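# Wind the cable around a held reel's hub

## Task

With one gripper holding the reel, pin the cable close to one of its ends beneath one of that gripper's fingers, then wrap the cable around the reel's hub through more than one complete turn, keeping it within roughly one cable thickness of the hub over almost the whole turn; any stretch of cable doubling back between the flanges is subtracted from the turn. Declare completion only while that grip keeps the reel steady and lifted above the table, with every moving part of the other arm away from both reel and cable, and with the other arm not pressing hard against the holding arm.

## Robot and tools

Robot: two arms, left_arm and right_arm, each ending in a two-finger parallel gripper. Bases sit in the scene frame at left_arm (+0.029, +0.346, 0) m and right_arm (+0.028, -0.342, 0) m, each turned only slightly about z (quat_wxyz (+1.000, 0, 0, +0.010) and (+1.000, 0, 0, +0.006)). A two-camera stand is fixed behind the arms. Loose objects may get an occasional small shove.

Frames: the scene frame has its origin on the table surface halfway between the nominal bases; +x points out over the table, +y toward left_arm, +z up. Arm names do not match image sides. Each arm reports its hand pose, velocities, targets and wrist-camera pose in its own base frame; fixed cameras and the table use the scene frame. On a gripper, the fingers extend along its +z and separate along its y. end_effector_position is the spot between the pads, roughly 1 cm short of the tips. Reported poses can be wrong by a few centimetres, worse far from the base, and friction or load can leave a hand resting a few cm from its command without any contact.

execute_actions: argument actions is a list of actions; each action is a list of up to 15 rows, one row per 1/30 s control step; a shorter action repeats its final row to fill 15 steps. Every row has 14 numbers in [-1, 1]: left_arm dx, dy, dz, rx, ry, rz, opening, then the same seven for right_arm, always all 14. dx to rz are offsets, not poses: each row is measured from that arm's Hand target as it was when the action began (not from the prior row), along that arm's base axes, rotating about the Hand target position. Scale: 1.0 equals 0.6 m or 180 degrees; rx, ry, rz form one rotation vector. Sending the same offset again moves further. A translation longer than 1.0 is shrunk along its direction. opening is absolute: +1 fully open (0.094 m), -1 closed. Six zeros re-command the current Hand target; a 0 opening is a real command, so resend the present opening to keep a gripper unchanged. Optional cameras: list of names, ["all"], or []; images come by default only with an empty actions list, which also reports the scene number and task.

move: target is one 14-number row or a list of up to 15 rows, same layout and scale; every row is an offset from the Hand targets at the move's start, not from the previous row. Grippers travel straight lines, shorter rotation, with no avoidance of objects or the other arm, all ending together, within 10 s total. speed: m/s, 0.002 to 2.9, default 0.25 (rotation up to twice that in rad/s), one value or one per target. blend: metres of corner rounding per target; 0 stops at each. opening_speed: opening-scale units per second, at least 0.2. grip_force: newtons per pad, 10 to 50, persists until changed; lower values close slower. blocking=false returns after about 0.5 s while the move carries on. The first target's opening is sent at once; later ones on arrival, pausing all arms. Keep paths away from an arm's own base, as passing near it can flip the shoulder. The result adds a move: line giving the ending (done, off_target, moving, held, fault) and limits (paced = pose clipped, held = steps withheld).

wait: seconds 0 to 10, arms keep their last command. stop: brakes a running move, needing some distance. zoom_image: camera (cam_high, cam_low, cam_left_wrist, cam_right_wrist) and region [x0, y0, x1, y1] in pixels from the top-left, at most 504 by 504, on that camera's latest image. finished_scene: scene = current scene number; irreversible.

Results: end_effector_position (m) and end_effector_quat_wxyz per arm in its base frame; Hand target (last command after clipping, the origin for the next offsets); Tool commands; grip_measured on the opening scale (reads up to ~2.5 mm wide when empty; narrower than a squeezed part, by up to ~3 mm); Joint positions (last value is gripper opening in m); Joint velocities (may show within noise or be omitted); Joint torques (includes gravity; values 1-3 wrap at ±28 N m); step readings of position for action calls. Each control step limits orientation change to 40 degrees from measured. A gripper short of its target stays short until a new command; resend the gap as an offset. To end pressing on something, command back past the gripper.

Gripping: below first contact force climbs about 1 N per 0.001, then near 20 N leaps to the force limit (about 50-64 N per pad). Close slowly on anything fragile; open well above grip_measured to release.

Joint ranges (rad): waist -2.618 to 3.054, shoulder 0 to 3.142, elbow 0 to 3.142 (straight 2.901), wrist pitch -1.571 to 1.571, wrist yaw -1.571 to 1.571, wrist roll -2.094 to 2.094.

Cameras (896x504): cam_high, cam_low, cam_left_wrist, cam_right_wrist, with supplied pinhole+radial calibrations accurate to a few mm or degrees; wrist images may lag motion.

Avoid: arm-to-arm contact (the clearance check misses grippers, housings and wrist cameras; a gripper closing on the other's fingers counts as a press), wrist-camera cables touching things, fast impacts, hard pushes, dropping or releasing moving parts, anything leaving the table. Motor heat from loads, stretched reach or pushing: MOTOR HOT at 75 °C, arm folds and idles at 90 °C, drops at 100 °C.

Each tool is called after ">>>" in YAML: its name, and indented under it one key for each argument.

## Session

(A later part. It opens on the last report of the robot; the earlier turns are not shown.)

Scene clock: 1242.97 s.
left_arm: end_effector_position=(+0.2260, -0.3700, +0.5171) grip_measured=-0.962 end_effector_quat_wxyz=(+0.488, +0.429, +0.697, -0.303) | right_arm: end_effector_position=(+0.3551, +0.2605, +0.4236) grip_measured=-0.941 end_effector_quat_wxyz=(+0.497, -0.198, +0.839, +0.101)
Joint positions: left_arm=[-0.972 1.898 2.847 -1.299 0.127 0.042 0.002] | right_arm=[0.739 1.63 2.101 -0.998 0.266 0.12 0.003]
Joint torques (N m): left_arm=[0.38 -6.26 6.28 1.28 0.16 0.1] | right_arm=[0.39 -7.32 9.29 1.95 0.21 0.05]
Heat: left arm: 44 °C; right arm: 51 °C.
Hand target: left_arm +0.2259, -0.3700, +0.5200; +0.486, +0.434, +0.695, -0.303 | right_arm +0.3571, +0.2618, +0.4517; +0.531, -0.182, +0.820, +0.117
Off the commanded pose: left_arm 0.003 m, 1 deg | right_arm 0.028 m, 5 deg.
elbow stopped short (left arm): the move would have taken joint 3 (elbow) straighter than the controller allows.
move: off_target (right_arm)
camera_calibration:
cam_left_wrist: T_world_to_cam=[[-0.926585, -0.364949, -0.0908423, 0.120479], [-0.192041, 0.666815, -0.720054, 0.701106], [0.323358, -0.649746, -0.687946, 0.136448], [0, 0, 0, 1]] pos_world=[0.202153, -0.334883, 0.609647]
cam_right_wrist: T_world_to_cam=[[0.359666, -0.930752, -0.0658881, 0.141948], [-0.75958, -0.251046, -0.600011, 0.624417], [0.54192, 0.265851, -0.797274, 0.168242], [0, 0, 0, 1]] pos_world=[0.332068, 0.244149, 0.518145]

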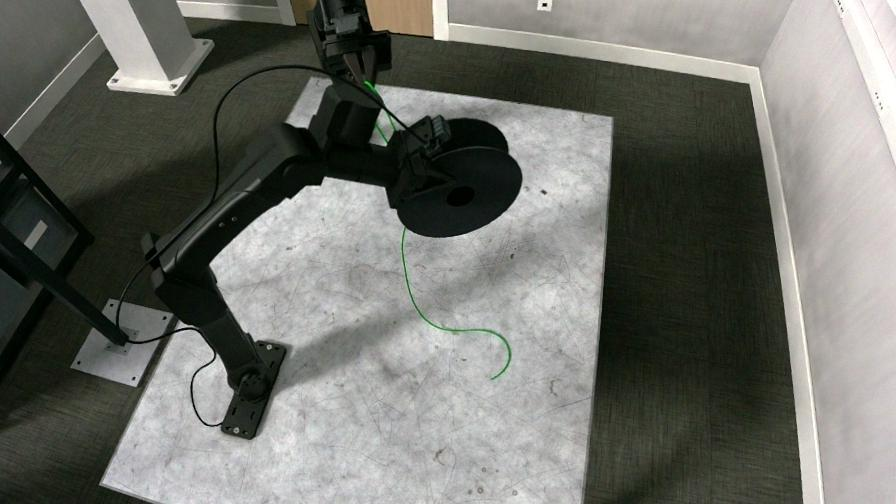

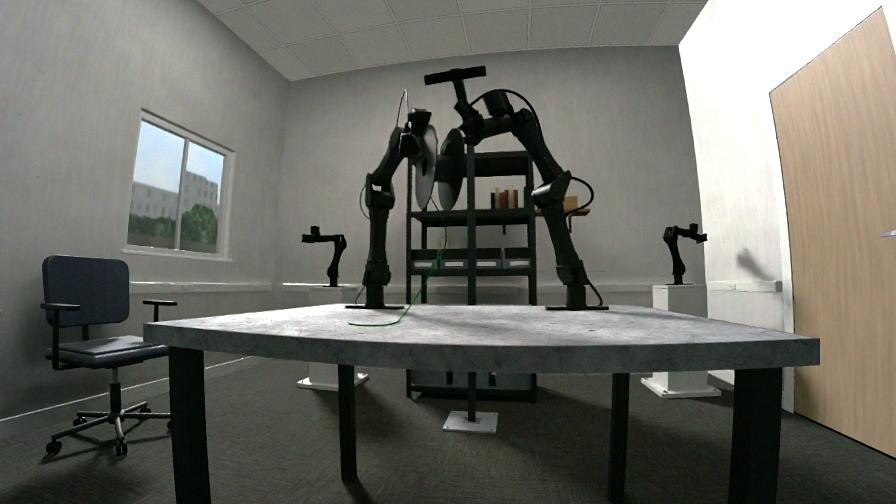

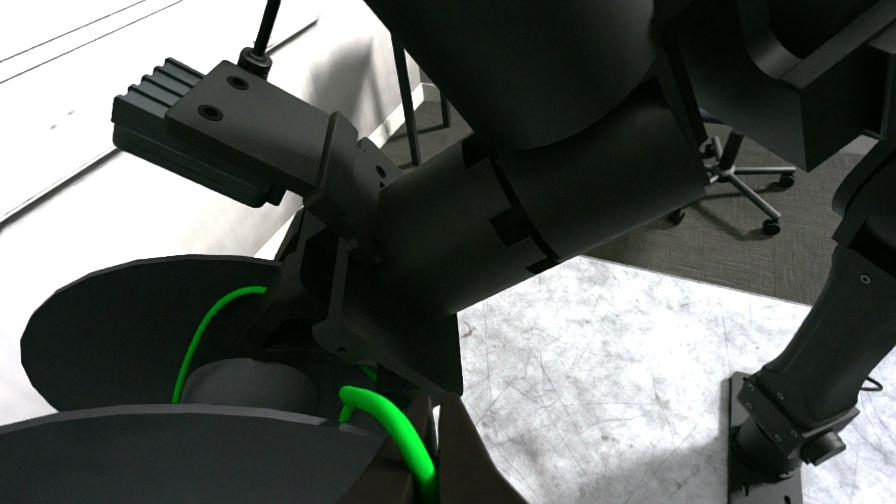

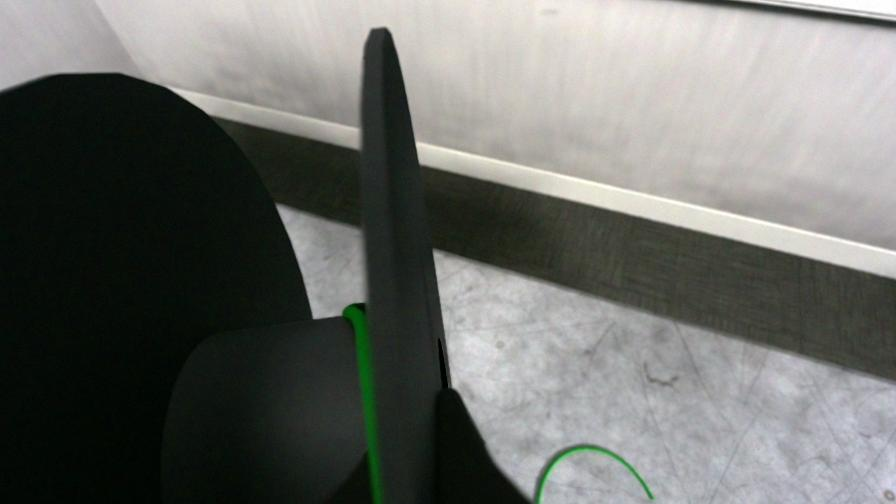

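>>> move:
  target: [0.257,0.117,-0.208,0,0,0,-1,0,0,-0.217,0,0,0,-1]
  speed: 0.08
  cameras: ["cam_low","cam_right_wrist","cam_left_wrist","cam_high"]

>>> zoom_image:
  camera: "cam_high"
  region: [360, 100, 600, 340]

>>> zoom_image:
  camera: "cam_low"
  region: [350, 100, 590, 340]

Scene clock: 1277.43 s.
left_arm: end_effector_position=(+0.3773, -0.3000, +0.3889) grip_measured=-0.962 end_effector_quat_wxyz=(+0.472, +0.429, +0.708, -0.302) | right_arm: end_effector_position=(+0.3570, +0.2622, +0.2946) grip_measured=-0.941 end_effector_quat_wxyz=(+0.494, -0.199, +0.840, +0.100)
Joint positions: left_arm=[-0.462 1.672 1.867 -0.662 0.597 0.252 0.002] | right_arm=[0.739 1.423 1.339 -0.45 0.266 0.122 0.003]
Joint torques (N m): left_arm=[0.68 -7.87 7.38 1.44 0.35 0.11] | right_arm=[0.36 -9.84 6.93 2.07 0.2 0.04]
Heat: left arm: 44 °C; right arm: 51 °C.
Hand target: left_arm +0.3801, -0.2999, +0.3951; +0.486, +0.434, +0.695, -0.303 | right_arm +0.3571, +0.2618, +0.3217; +0.531, -0.182, +0.819, +0.117
Off the commanded pose: left_arm 0.007 m, 2 deg | right_arm 0.027 m, 5 deg.
move: off_target (right_arm)
camera_calibration:
cam_left_wrist: T_world_to_cam=[[-0.928674, -0.364306, -0.0696078, 0.267283], [-0.215258, 0.682233, -0.698729, 0.596254], [0.30204, -0.633908, -0.711992, 0.0670065], [0, 0, 0, 1]] pos_world=[0.356329, -0.266935, 0.482933]
cam_right_wrist: T_world_to_cam=[[0.358635, -0.931211, -0.065016, 0.134572], [-0.762775, -0.252191, -0.595461, 0.54898], [0.538104, 0.263146, -0.800749, 0.0669426], [0, 0, 0, 1]] pos_world=[0.334464, 0.246147, 0.38925]

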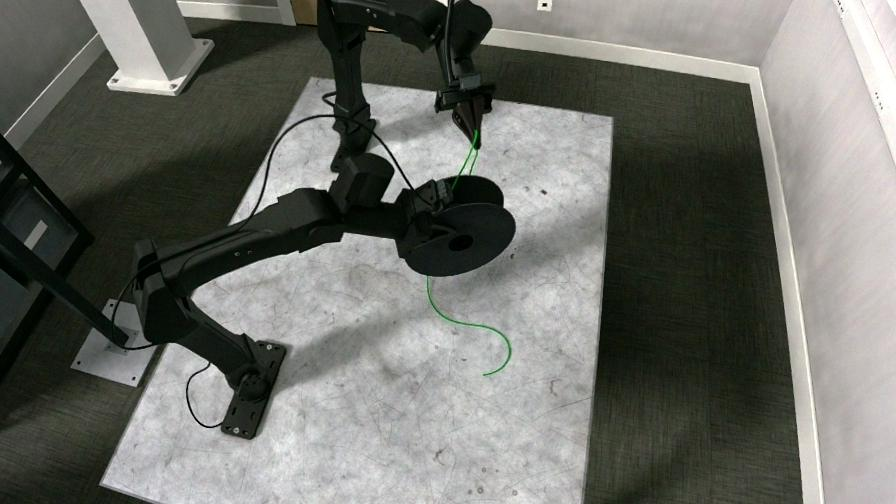

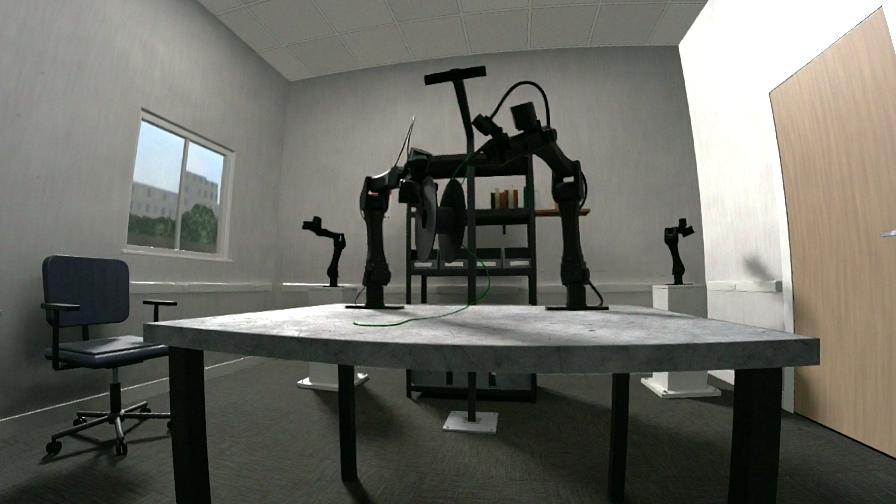

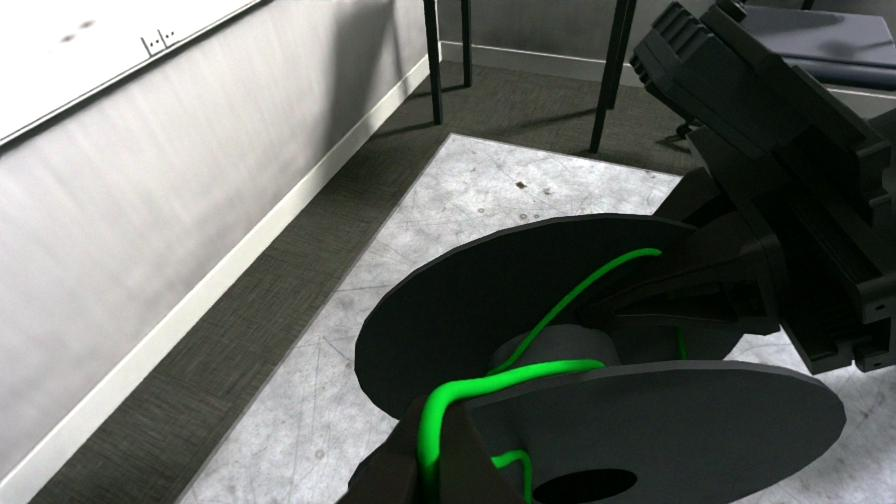

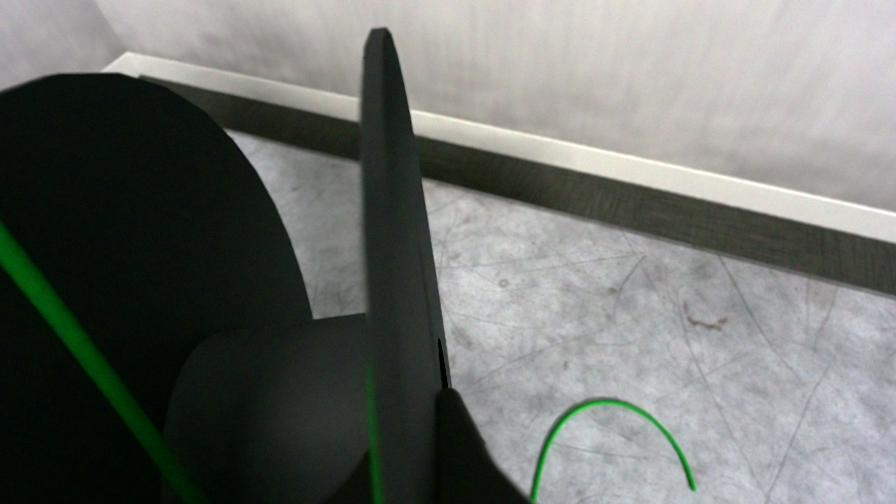

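Scaled by 2.100 from the camera's 896x504 image, which has a finer 1280x720 frame.

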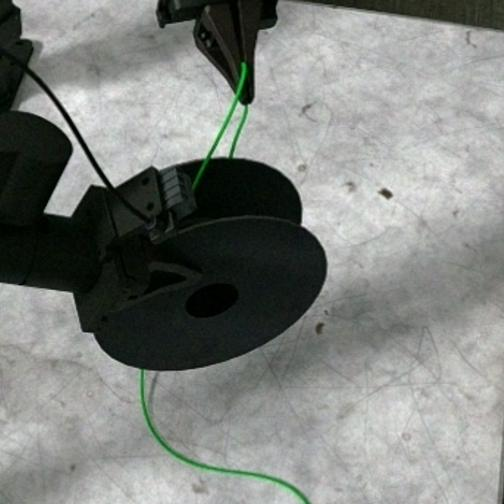

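Scaled by 2.100 from the camera's 896x504 image, which has a finer 1280x720 frame.

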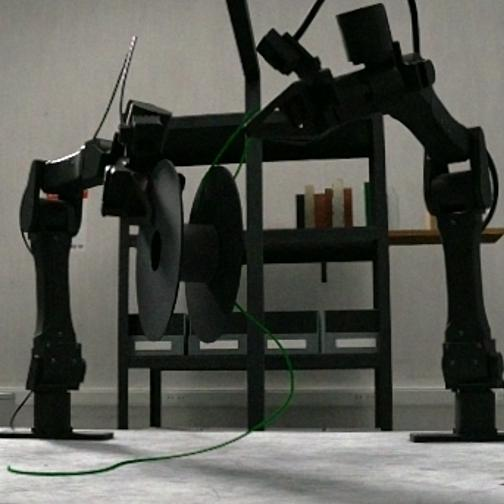

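>>> move:
  target:
    - [0.063,0.032,-0.04,0,0,0,-1,0,0,0,0,0,0,-1]
    - [0.18,-0.043,-0.172,0,0,0,-1,0,0,0,0,0,0,-1]
  speed: 0.08
  blend: [0.03,0]
  cameras: ["cam_low","cam_right_wrist","cam_left_wrist","cam_high"]

>>> zoom_image:
  camera: "cam_high"
  region: [360, 100, 600, 340]

>>> zoom_image:
  camera: "cam_low"
  region: [350, 100, 590, 340]

Scene clock: 1298.17 s.
left_arm: end_effector_position=(+0.4836, -0.3198, +0.2749) grip_measured=-0.962 end_effector_quat_wxyz=(+0.464, +0.430, +0.712, -0.304) | right_arm: end_effector_position=(+0.3582, +0.2628, +0.2969) grip_measured=-0.941 end_effector_quat_wxyz=(+0.499, -0.197, +0.838, +0.101)
Joint positions: left_arm=[-0.393 2.011 1.855 -0.354 0.664 0.296 0.002] | right_arm=[0.739 1.423 1.339 -0.439 0.269 0.122 0.003]
Joint torques (N m): left_arm=[-0.62 -10.89 11.08 1.42 0.22 -0.04] | right_arm=[0.34 -9.76 6.93 1.99 0.18 0.03]
Heat: left arm: 43 °C; right arm: 50 °C.
Hand target: left_arm +0.4881, -0.3256, +0.2919; +0.486, +0.434, +0.695, -0.303 | right_arm +0.3570, +0.2618, +0.3216; +0.531, -0.182, +0.819, +0.117
Off the commanded pose: left_arm 0.019 m, 3 deg | right_arm 0.025 m, 5 deg.
move: off_target (left_arm, right_arm); blend cut to 0.0244 m at target 1
camera_calibration:
cam_left_wrist: T_world_to_cam=[[-0.93199, -0.358005, -0.056814, 0.350941], [-0.222423, 0.688566, -0.690221, 0.556067], [0.286222, -0.630642, -0.721365, -0.0475878], [0, 0, 0, 1]] pos_world=[0.464376, -0.287261, 0.369419]
cam_right_wrist: T_world_to_cam=[[0.357384, -0.931497, -0.0677514, 0.136158], [-0.758071, -0.246943, -0.603613, 0.550727], [0.545533, 0.267082, -0.794394, 0.0624266], [0, 0, 0, 1]] pos_world=[0.334773, 0.246156, 0.391242]

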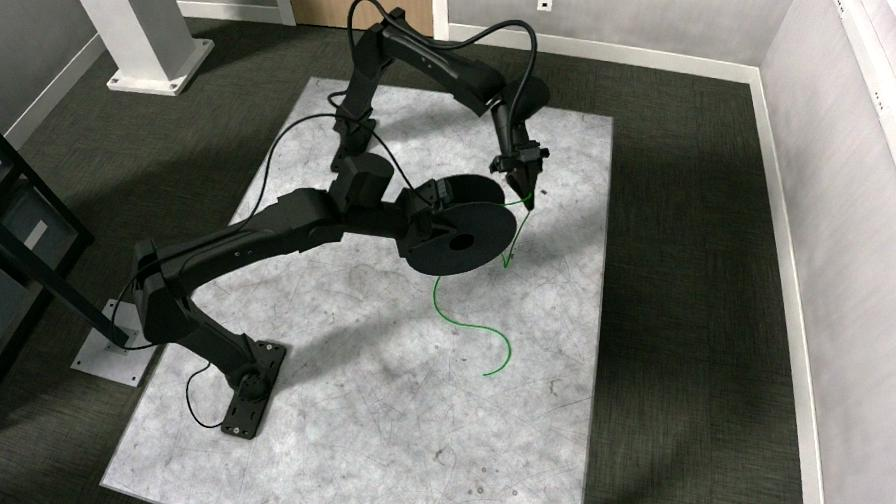

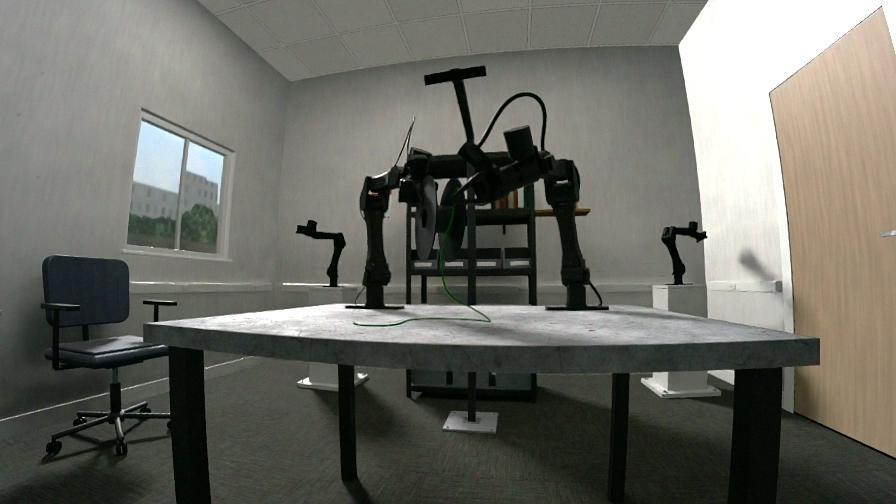

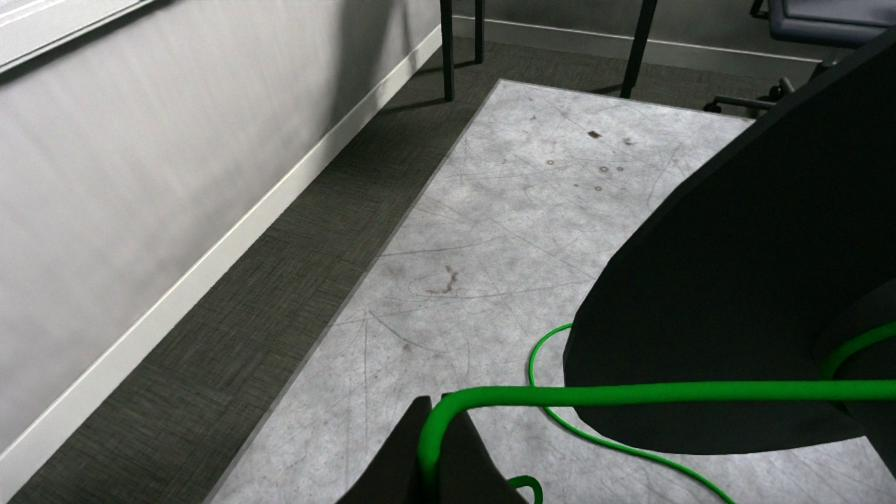

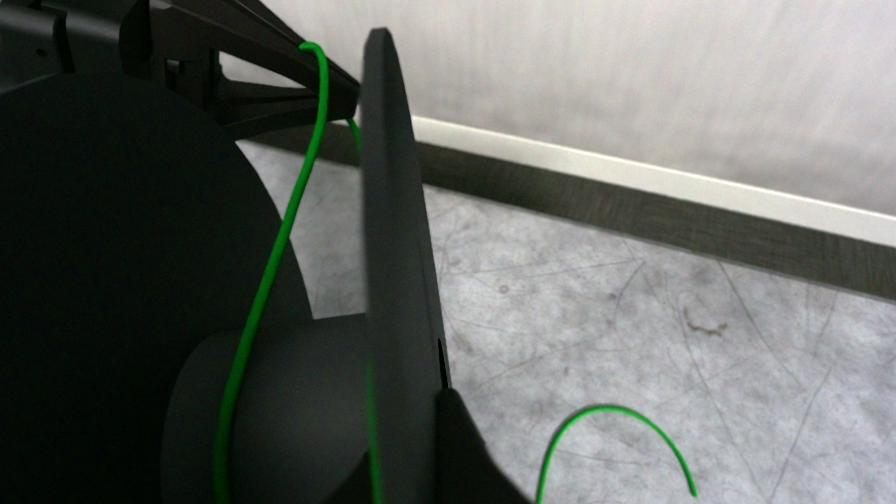

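Scaled by 2.100 from the camera's 896x504 image, which has a finer 1280x720 frame.

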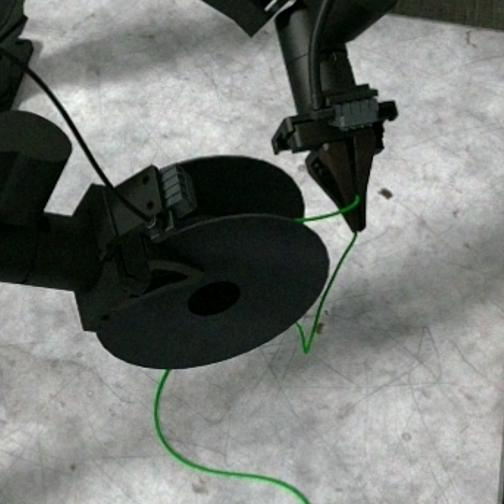

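Scaled by 2.100 from the camera's 896x504 image, which has a finer 1280x720 frame.

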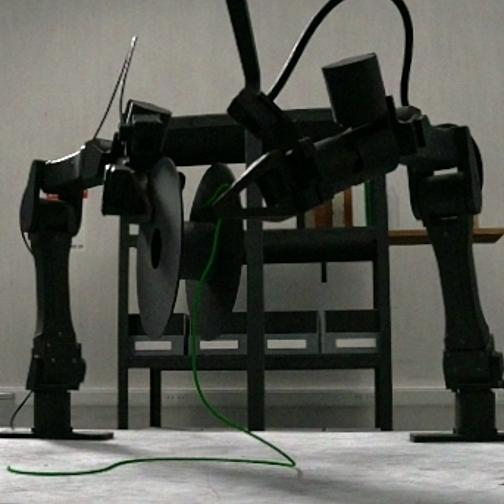

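>>> move:
  target:
    - [0,0,0,0,0,0,-0.8,0,0,0,0,0,0,-1]
    - [0.143,0.065,-0.01,0,0,0,-0.8,0,0,0,0,0,0,-1]
  speed: 0.08
  cameras: ["cam_low","cam_right_wrist","cam_left_wrist","cam_high"]

>>> zoom_image:
  camera: "cam_high"
  region: [380, 100, 620, 340]

>>> zoom_image:
  camera: "cam_low"
  region: [350, 100, 590, 340]

Scene clock: 1333.60 s.
left_arm: end_effector_position=(+0.5739, -0.2853, +0.2815) grip_measured=-0.802 end_effector_quat_wxyz=(+0.481, +0.425, +0.706, -0.299) | right_arm: end_effector_position=(+0.3589, +0.2619, +0.2973) grip_measured=-0.941 end_effector_quat_wxyz=(+0.500, -0.195, +0.838, +0.099)
Joint positions: left_arm=[-0.268 2.415 2.526 -0.628 0.76 0.358 0.009] | right_arm=[0.739 1.423 1.339 -0.438 0.275 0.122 0.003]
Joint torques (N m): left_arm=[0.2 -12.83 10.43 1.08 0.47 0.16] | right_arm=[0.34 -9.72 6.94 1.98 0.11 0.04]
Heat: left arm: 44 °C; right arm: 51 °C.
Hand target: left_arm +0.5739, -0.2867, +0.2860; +0.486, +0.435, +0.695, -0.303 | right_arm +0.3570, +0.2618, +0.3217; +0.531, -0.182, +0.819, +0.117
Off the commanded pose: left_arm 0.005 m, 2 deg | right_arm 0.024 m, 5 deg.
move: off_target (right_arm)
camera_calibration:
cam_left_wrist: T_world_to_cam=[[-0.923129, -0.376268, -0.0790869, 0.44375], [-0.213615, 0.672931, -0.708189, 0.552572], [0.319689, -0.636856, -0.701579, -0.0735207], [0, 0, 0, 1]] pos_world=[0.55118, -0.251696, 0.37484]
cam_right_wrist: T_world_to_cam=[[0.352343, -0.933589, -0.0653119, 0.13677], [-0.757448, -0.243486, -0.605795, 0.550849], [0.549661, 0.262918, -0.792936, 0.0617971], [0, 0, 0, 1]] pos_world=[0.335082, 0.245564, 0.391635]

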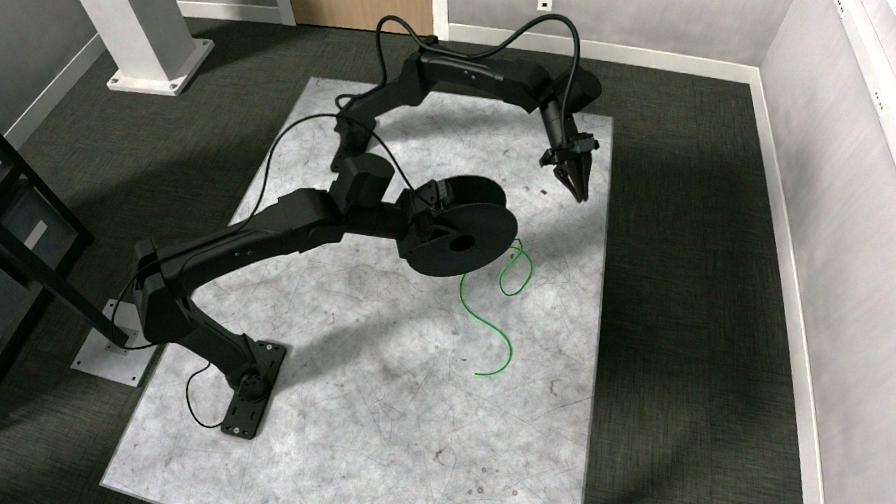

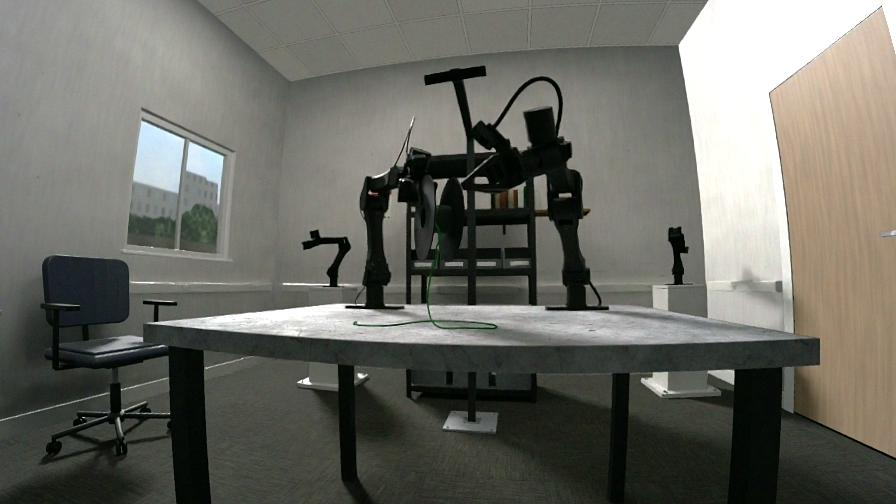

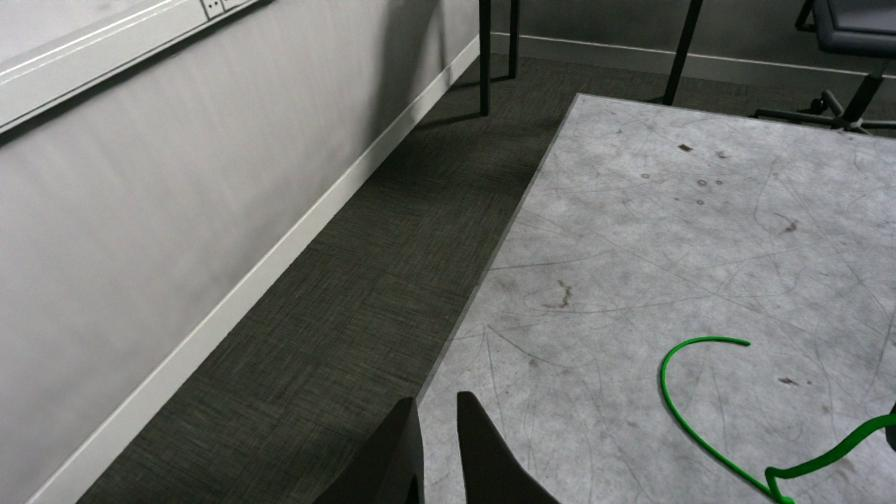

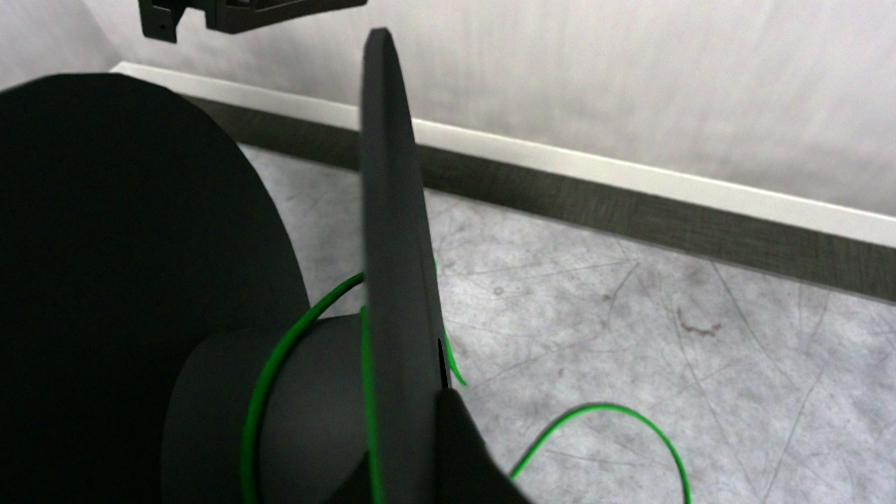

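Scaled by 2.100 from the camera's 896x504 image, which has a finer 1280x720 frame.

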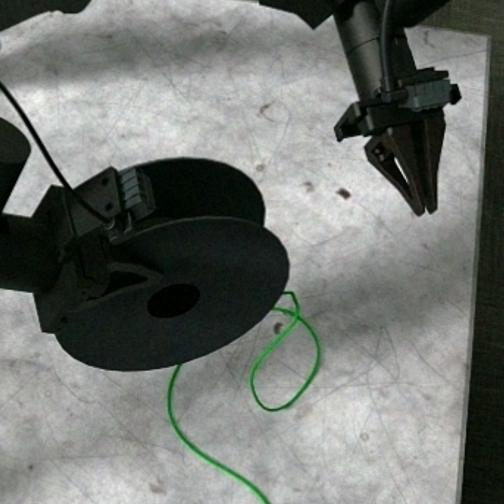

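Scaled by 2.100 from the camera's 896x504 image, which has a finer 1280x720 frame.

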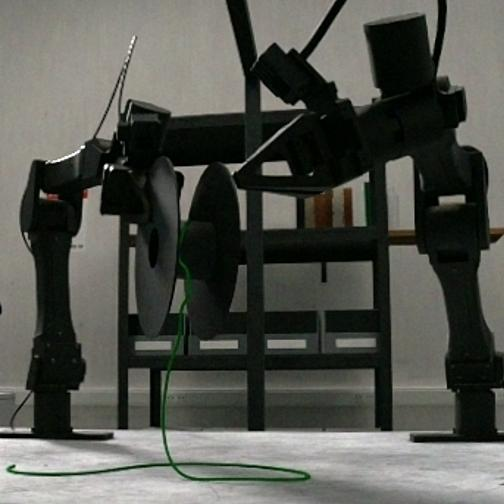

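>>> move:
  target: [-0.18,0.035,-0.19,0,0,0,0.4,0,0,0.217,0,0,0,-1]
  speed: 0.15
  cameras: ["all"]

>>> zoom_image:
  camera: "cam_high"
  region: [380, 100, 620, 340]

>>> zoom_image:
  camera: "cam_low"
  region: [350, 100, 590, 340]

Scene clock: 1346.20 s.
left_arm: end_effector_position=(+0.4669, -0.2619, +0.1486) grip_measured=+0.398 end_effector_quat_wxyz=(+0.461, +0.427, +0.714, -0.307) | right_arm: end_effector_position=(+0.3567, +0.2599, +0.4249) grip_measured=-0.941 end_effector_quat_wxyz=(+0.500, -0.195, +0.838, +0.099)
Joint positions: left_arm=[-0.278 1.97 1.296 0.11 0.764 0.365 0.066] | right_arm=[0.739 1.634 2.107 -0.996 0.275 0.122 0.003]
Joint torques (N m): left_arm=[-0.64 -13.72 7.28 1.29 0.25 0.01] | right_arm=[0.4 -7.54 8.94 1.92 0.12 0.04]
Heat: left arm: 46 °C; right arm: 52 °C.
Hand target: left_arm +0.4659, -0.2657, +0.1720; +0.486, +0.435, +0.695, -0.303 | right_arm +0.3571, +0.2618, +0.4517; +0.531, -0.182, +0.820, +0.117
Off the commanded pose: left_arm 0.024 m, 4 deg | right_arm 0.027 m, 5 deg.
move: off_target (left_arm, right_arm)
camera_calibration:
cam_left_wrist: T_world_to_cam=[[-0.931687, -0.360315, -0.0461739, 0.346617], [-0.231006, 0.685772, -0.690184, 0.428627], [0.280348, -0.632369, -0.72216, -0.095041], [0, 0, 0, 1]] pos_world=[0.448598, -0.22915, 0.243201]
cam_right_wrist: T_world_to_cam=[[0.352238, -0.933684, -0.0645158, 0.143679], [-0.758489, -0.244401, -0.604121, 0.625871], [0.54829, 0.261729, -0.794277, 0.16602], [0, 0, 0, 1]] pos_world=[0.33308, 0.243663, 0.519237]

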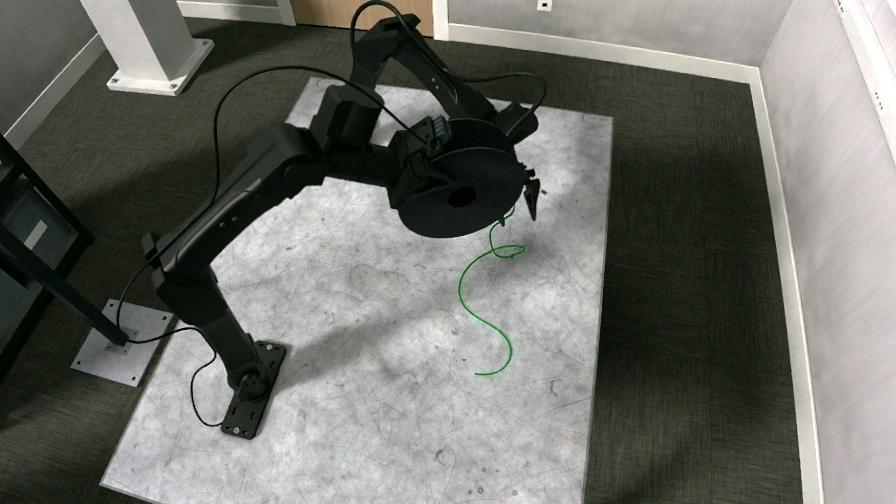

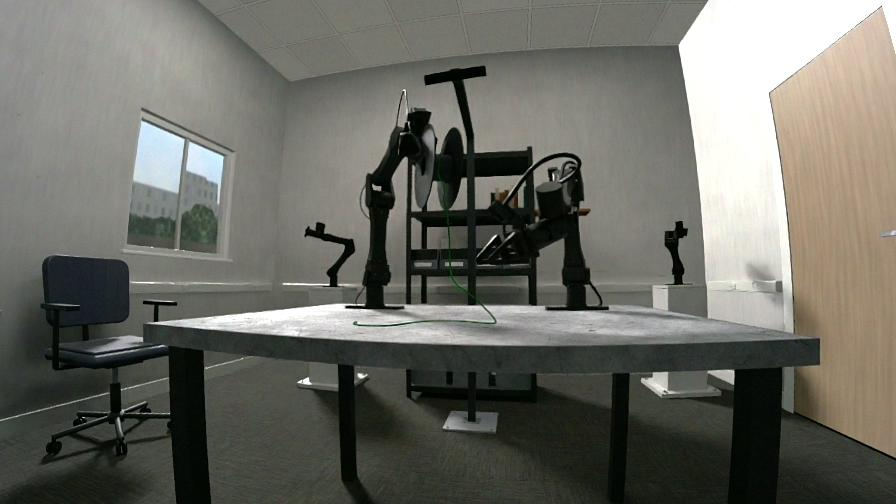

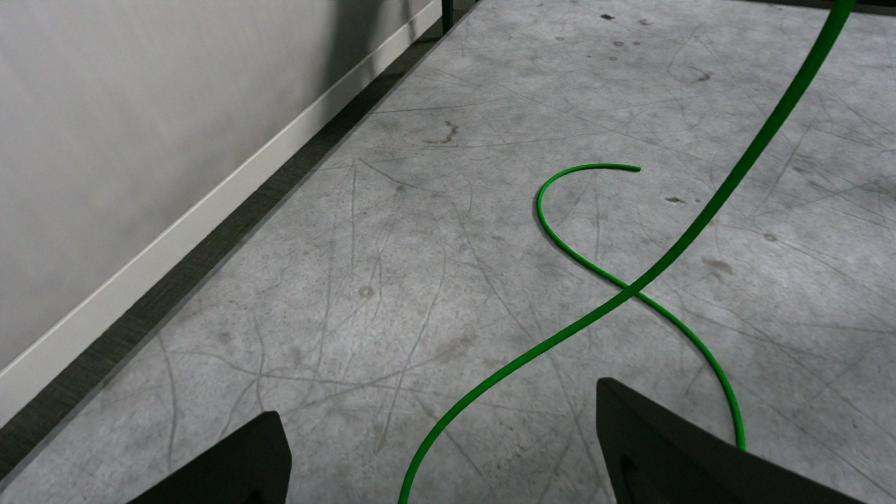

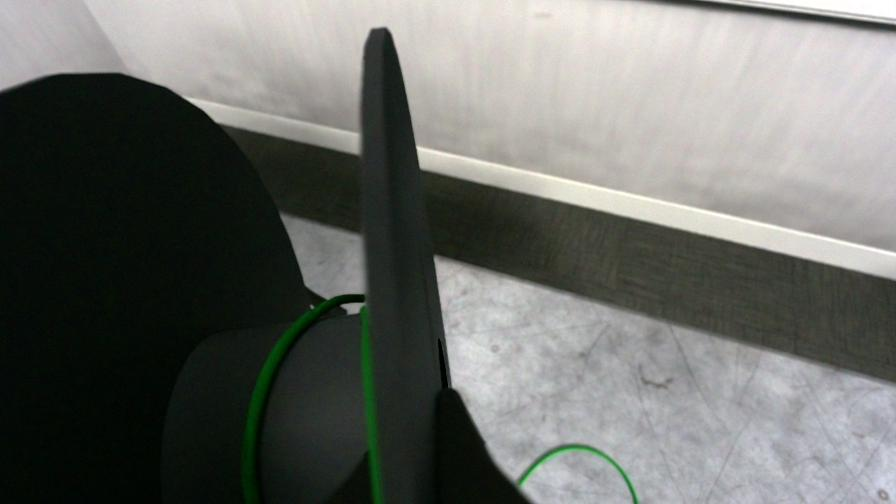

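Scaled by 2.100 from the camera's 896x504 image, which has a finer 1280x720 frame.

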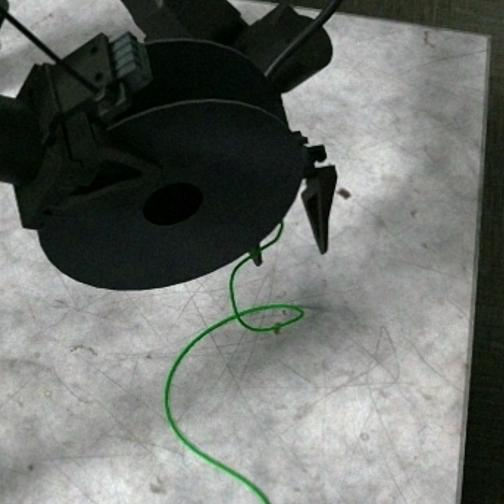

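Scaled by 2.100 from the camera's 896x504 image, which has a finer 1280x720 frame.

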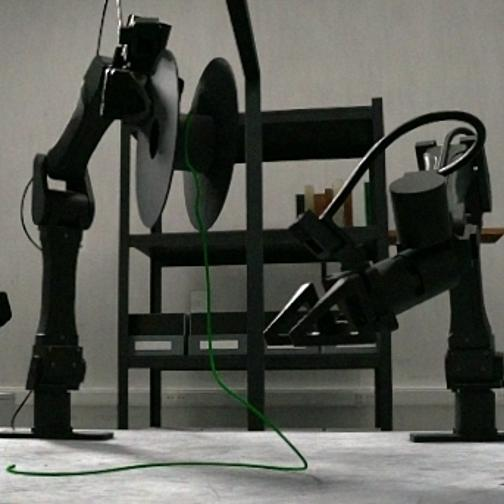

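>>> move:
  target:
    - [-0.093,-0.025,0.008,0,0,0,0.4,0,0,0,0,0,0,-1]
    - [-0.052,-0.11,-0.033,0,0,0,0.4,0,0,0,0,0,0,-1]
  speed: 0.15
  cameras: ["cam_left_wrist","cam_low"]

>>> zoom_image:
  camera: "cam_low"
  region: [350, 100, 590, 340]

Scene clock: 1369.37 s.
left_arm: end_effector_position=(+0.4263, -0.3259, +0.1385) grip_measured=+0.398 end_effector_quat_wxyz=(+0.465, +0.434, +0.709, -0.304) | right_arm: end_effector_position=(+0.3567, +0.2599, +0.4249) grip_measured=-0.941 end_effector_quat_wxyz=(+0.500, -0.195, +0.838, +0.099)
Joint positions: left_arm=[-0.461 1.937 1.178 0.274 0.608 0.262 0.066] | right_arm=[0.739 1.634 2.107 -0.996 0.275 0.122 0.003]
Joint torques (N m): left_arm=[-0.31 -9.43 10.19 1.43 0.15 -0.02] | right_arm=[0.36 -7.6 8.95 1.92 0.11 0.04]
Heat: left arm: 50 °C; right arm: 52 °C.
Hand target: left_arm +0.4348, -0.3317, +0.1524; +0.486, +0.434, +0.695, -0.303 | right_arm +0.3571, +0.2618, +0.4517; +0.531, -0.182, +0.820, +0.117
Off the commanded pose: left_arm 0.017 m, 3 deg | right_arm 0.027 m, 5 deg.
move: off_target (left_arm, right_arm)
camera_calibration:
cam_left_wrist: T_world_to_cam=[[-0.933729, -0.352434, -0.0627704, 0.29098], [-0.213923, 0.689929, -0.691546, 0.450411], [0.287031, -0.632288, -0.7196, -0.134543], [0, 0, 0, 1]] pos_world=[0.406668, -0.29327, 0.232928]
Images, in order (width x height): cam_low 896x504, cam_left_wrist 896x504.

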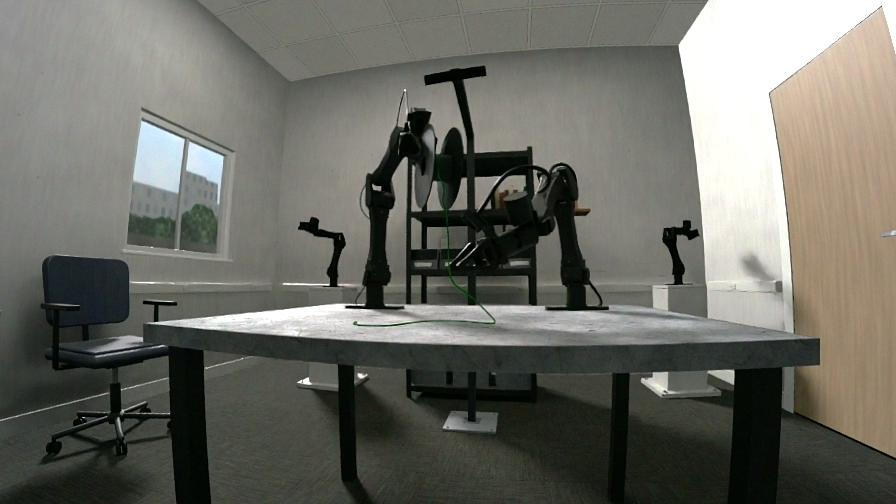

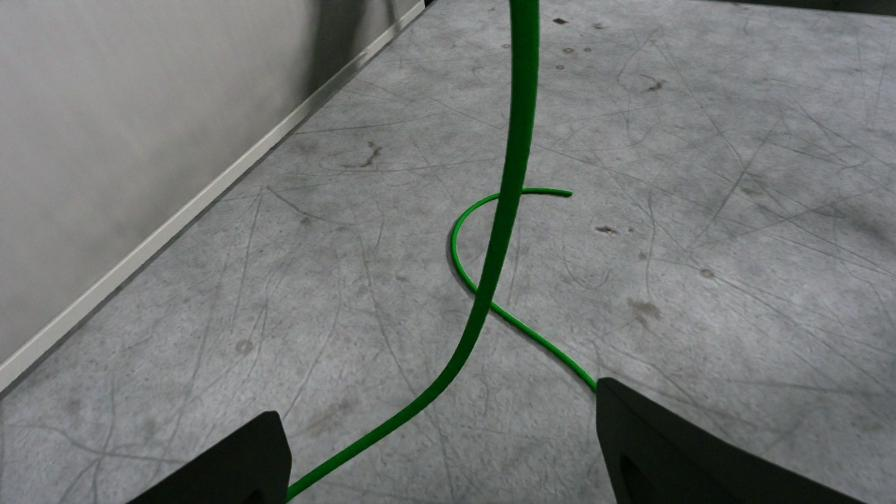

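Scaled by 2.100 from the camera's 896x504 image, which has a finer 1280x720 frame.

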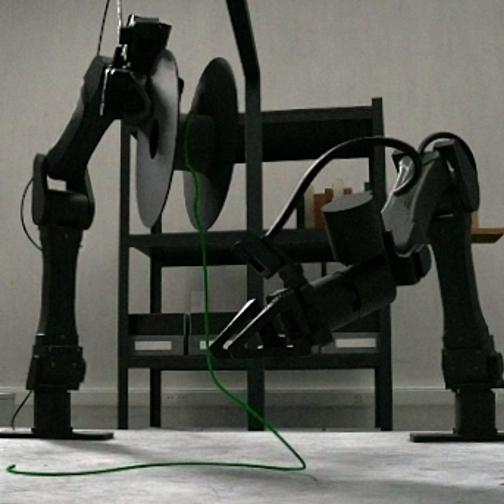

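>>> move:
  target:
    - [0.013,-0.035,-0.005,0,0,0,0.4,0,0,0,0,0,0,-1]
    - [0.013,-0.035,-0.005,0,0,0,-1,0,0,0,0,0,0,-1]
  speed: 0.15
  cameras: ["cam_left_wrist","cam_low"]

>>> zoom_image:
  camera: "cam_low"
  region: [350, 100, 590, 340]

Scene clock: 1378.20 s.
left_arm: end_effector_position=(+0.4349, -0.3463, +0.1373) grip_measured=-0.956 end_effector_quat_wxyz=(+0.468, +0.434, +0.708, -0.303) | right_arm: end_effector_position=(+0.3567, +0.2599, +0.4249) grip_measured=-0.941 end_effector_quat_wxyz=(+0.500, -0.195, +0.838, +0.099)
Joint positions: left_arm=[-0.497 1.995 1.251 0.277 0.575 0.244 0.002] | right_arm=[0.739 1.634 2.107 -0.996 0.275 0.122 0.003]
Joint torques (N m): left_arm=[-0.35 -9.77 10.19 1.4 0.12 -0.04] | right_arm=[0.38 -7.6 8.95 1.93 0.11 0.03]
Heat: left arm: 49 °C; right arm: 52 °C.
Hand target: left_arm +0.4425, -0.3527, +0.1491; +0.486, +0.435, +0.695, -0.303 | right_arm +0.3571, +0.2618, +0.4517; +0.531, -0.182, +0.820, +0.117
Off the commanded pose: left_arm 0.016 m, 3 deg | right_arm 0.027 m, 5 deg.
move: off_target (left_arm, right_arm); target 2's new opening was sent with left_arm's hand 0.016 m and 3 deg from that target
camera_calibration:
cam_left_wrist: T_world_to_cam=[[-0.933141, -0.352954, -0.068349, 0.292079], [-0.209748, 0.688894, -0.693852, 0.463637], [0.291983, -0.633125, -0.716867, -0.153618], [0, 0, 0, 1]] pos_world=[0.414651, -0.313566, 0.231535]
Images, in order (width x height): cam_low 896x504, cam_left_wrist 896x504.

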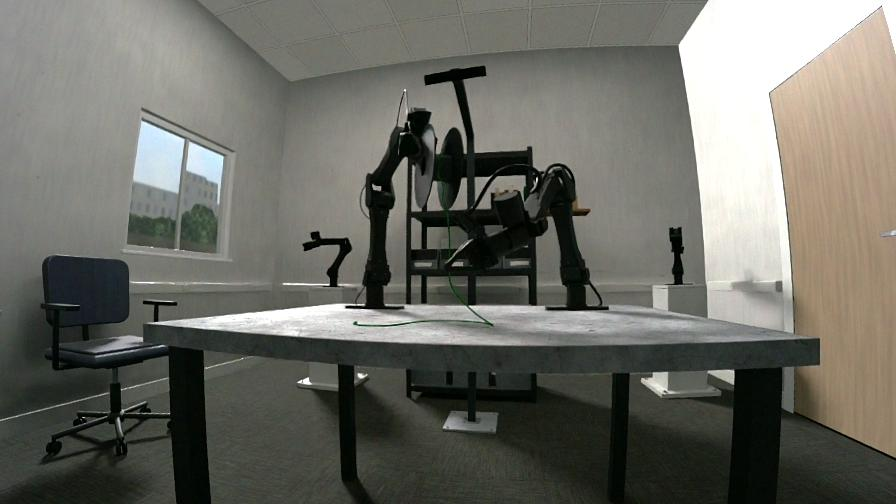

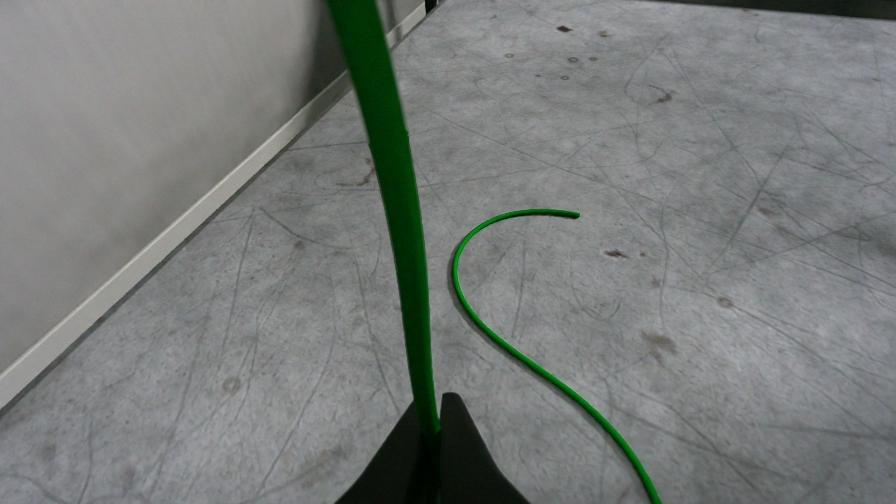

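Scaled by 2.100 from the camera's 896x504 image, which has a finer 1280x720 frame.

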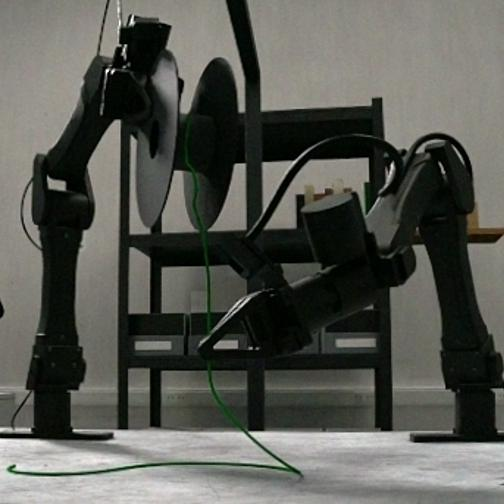

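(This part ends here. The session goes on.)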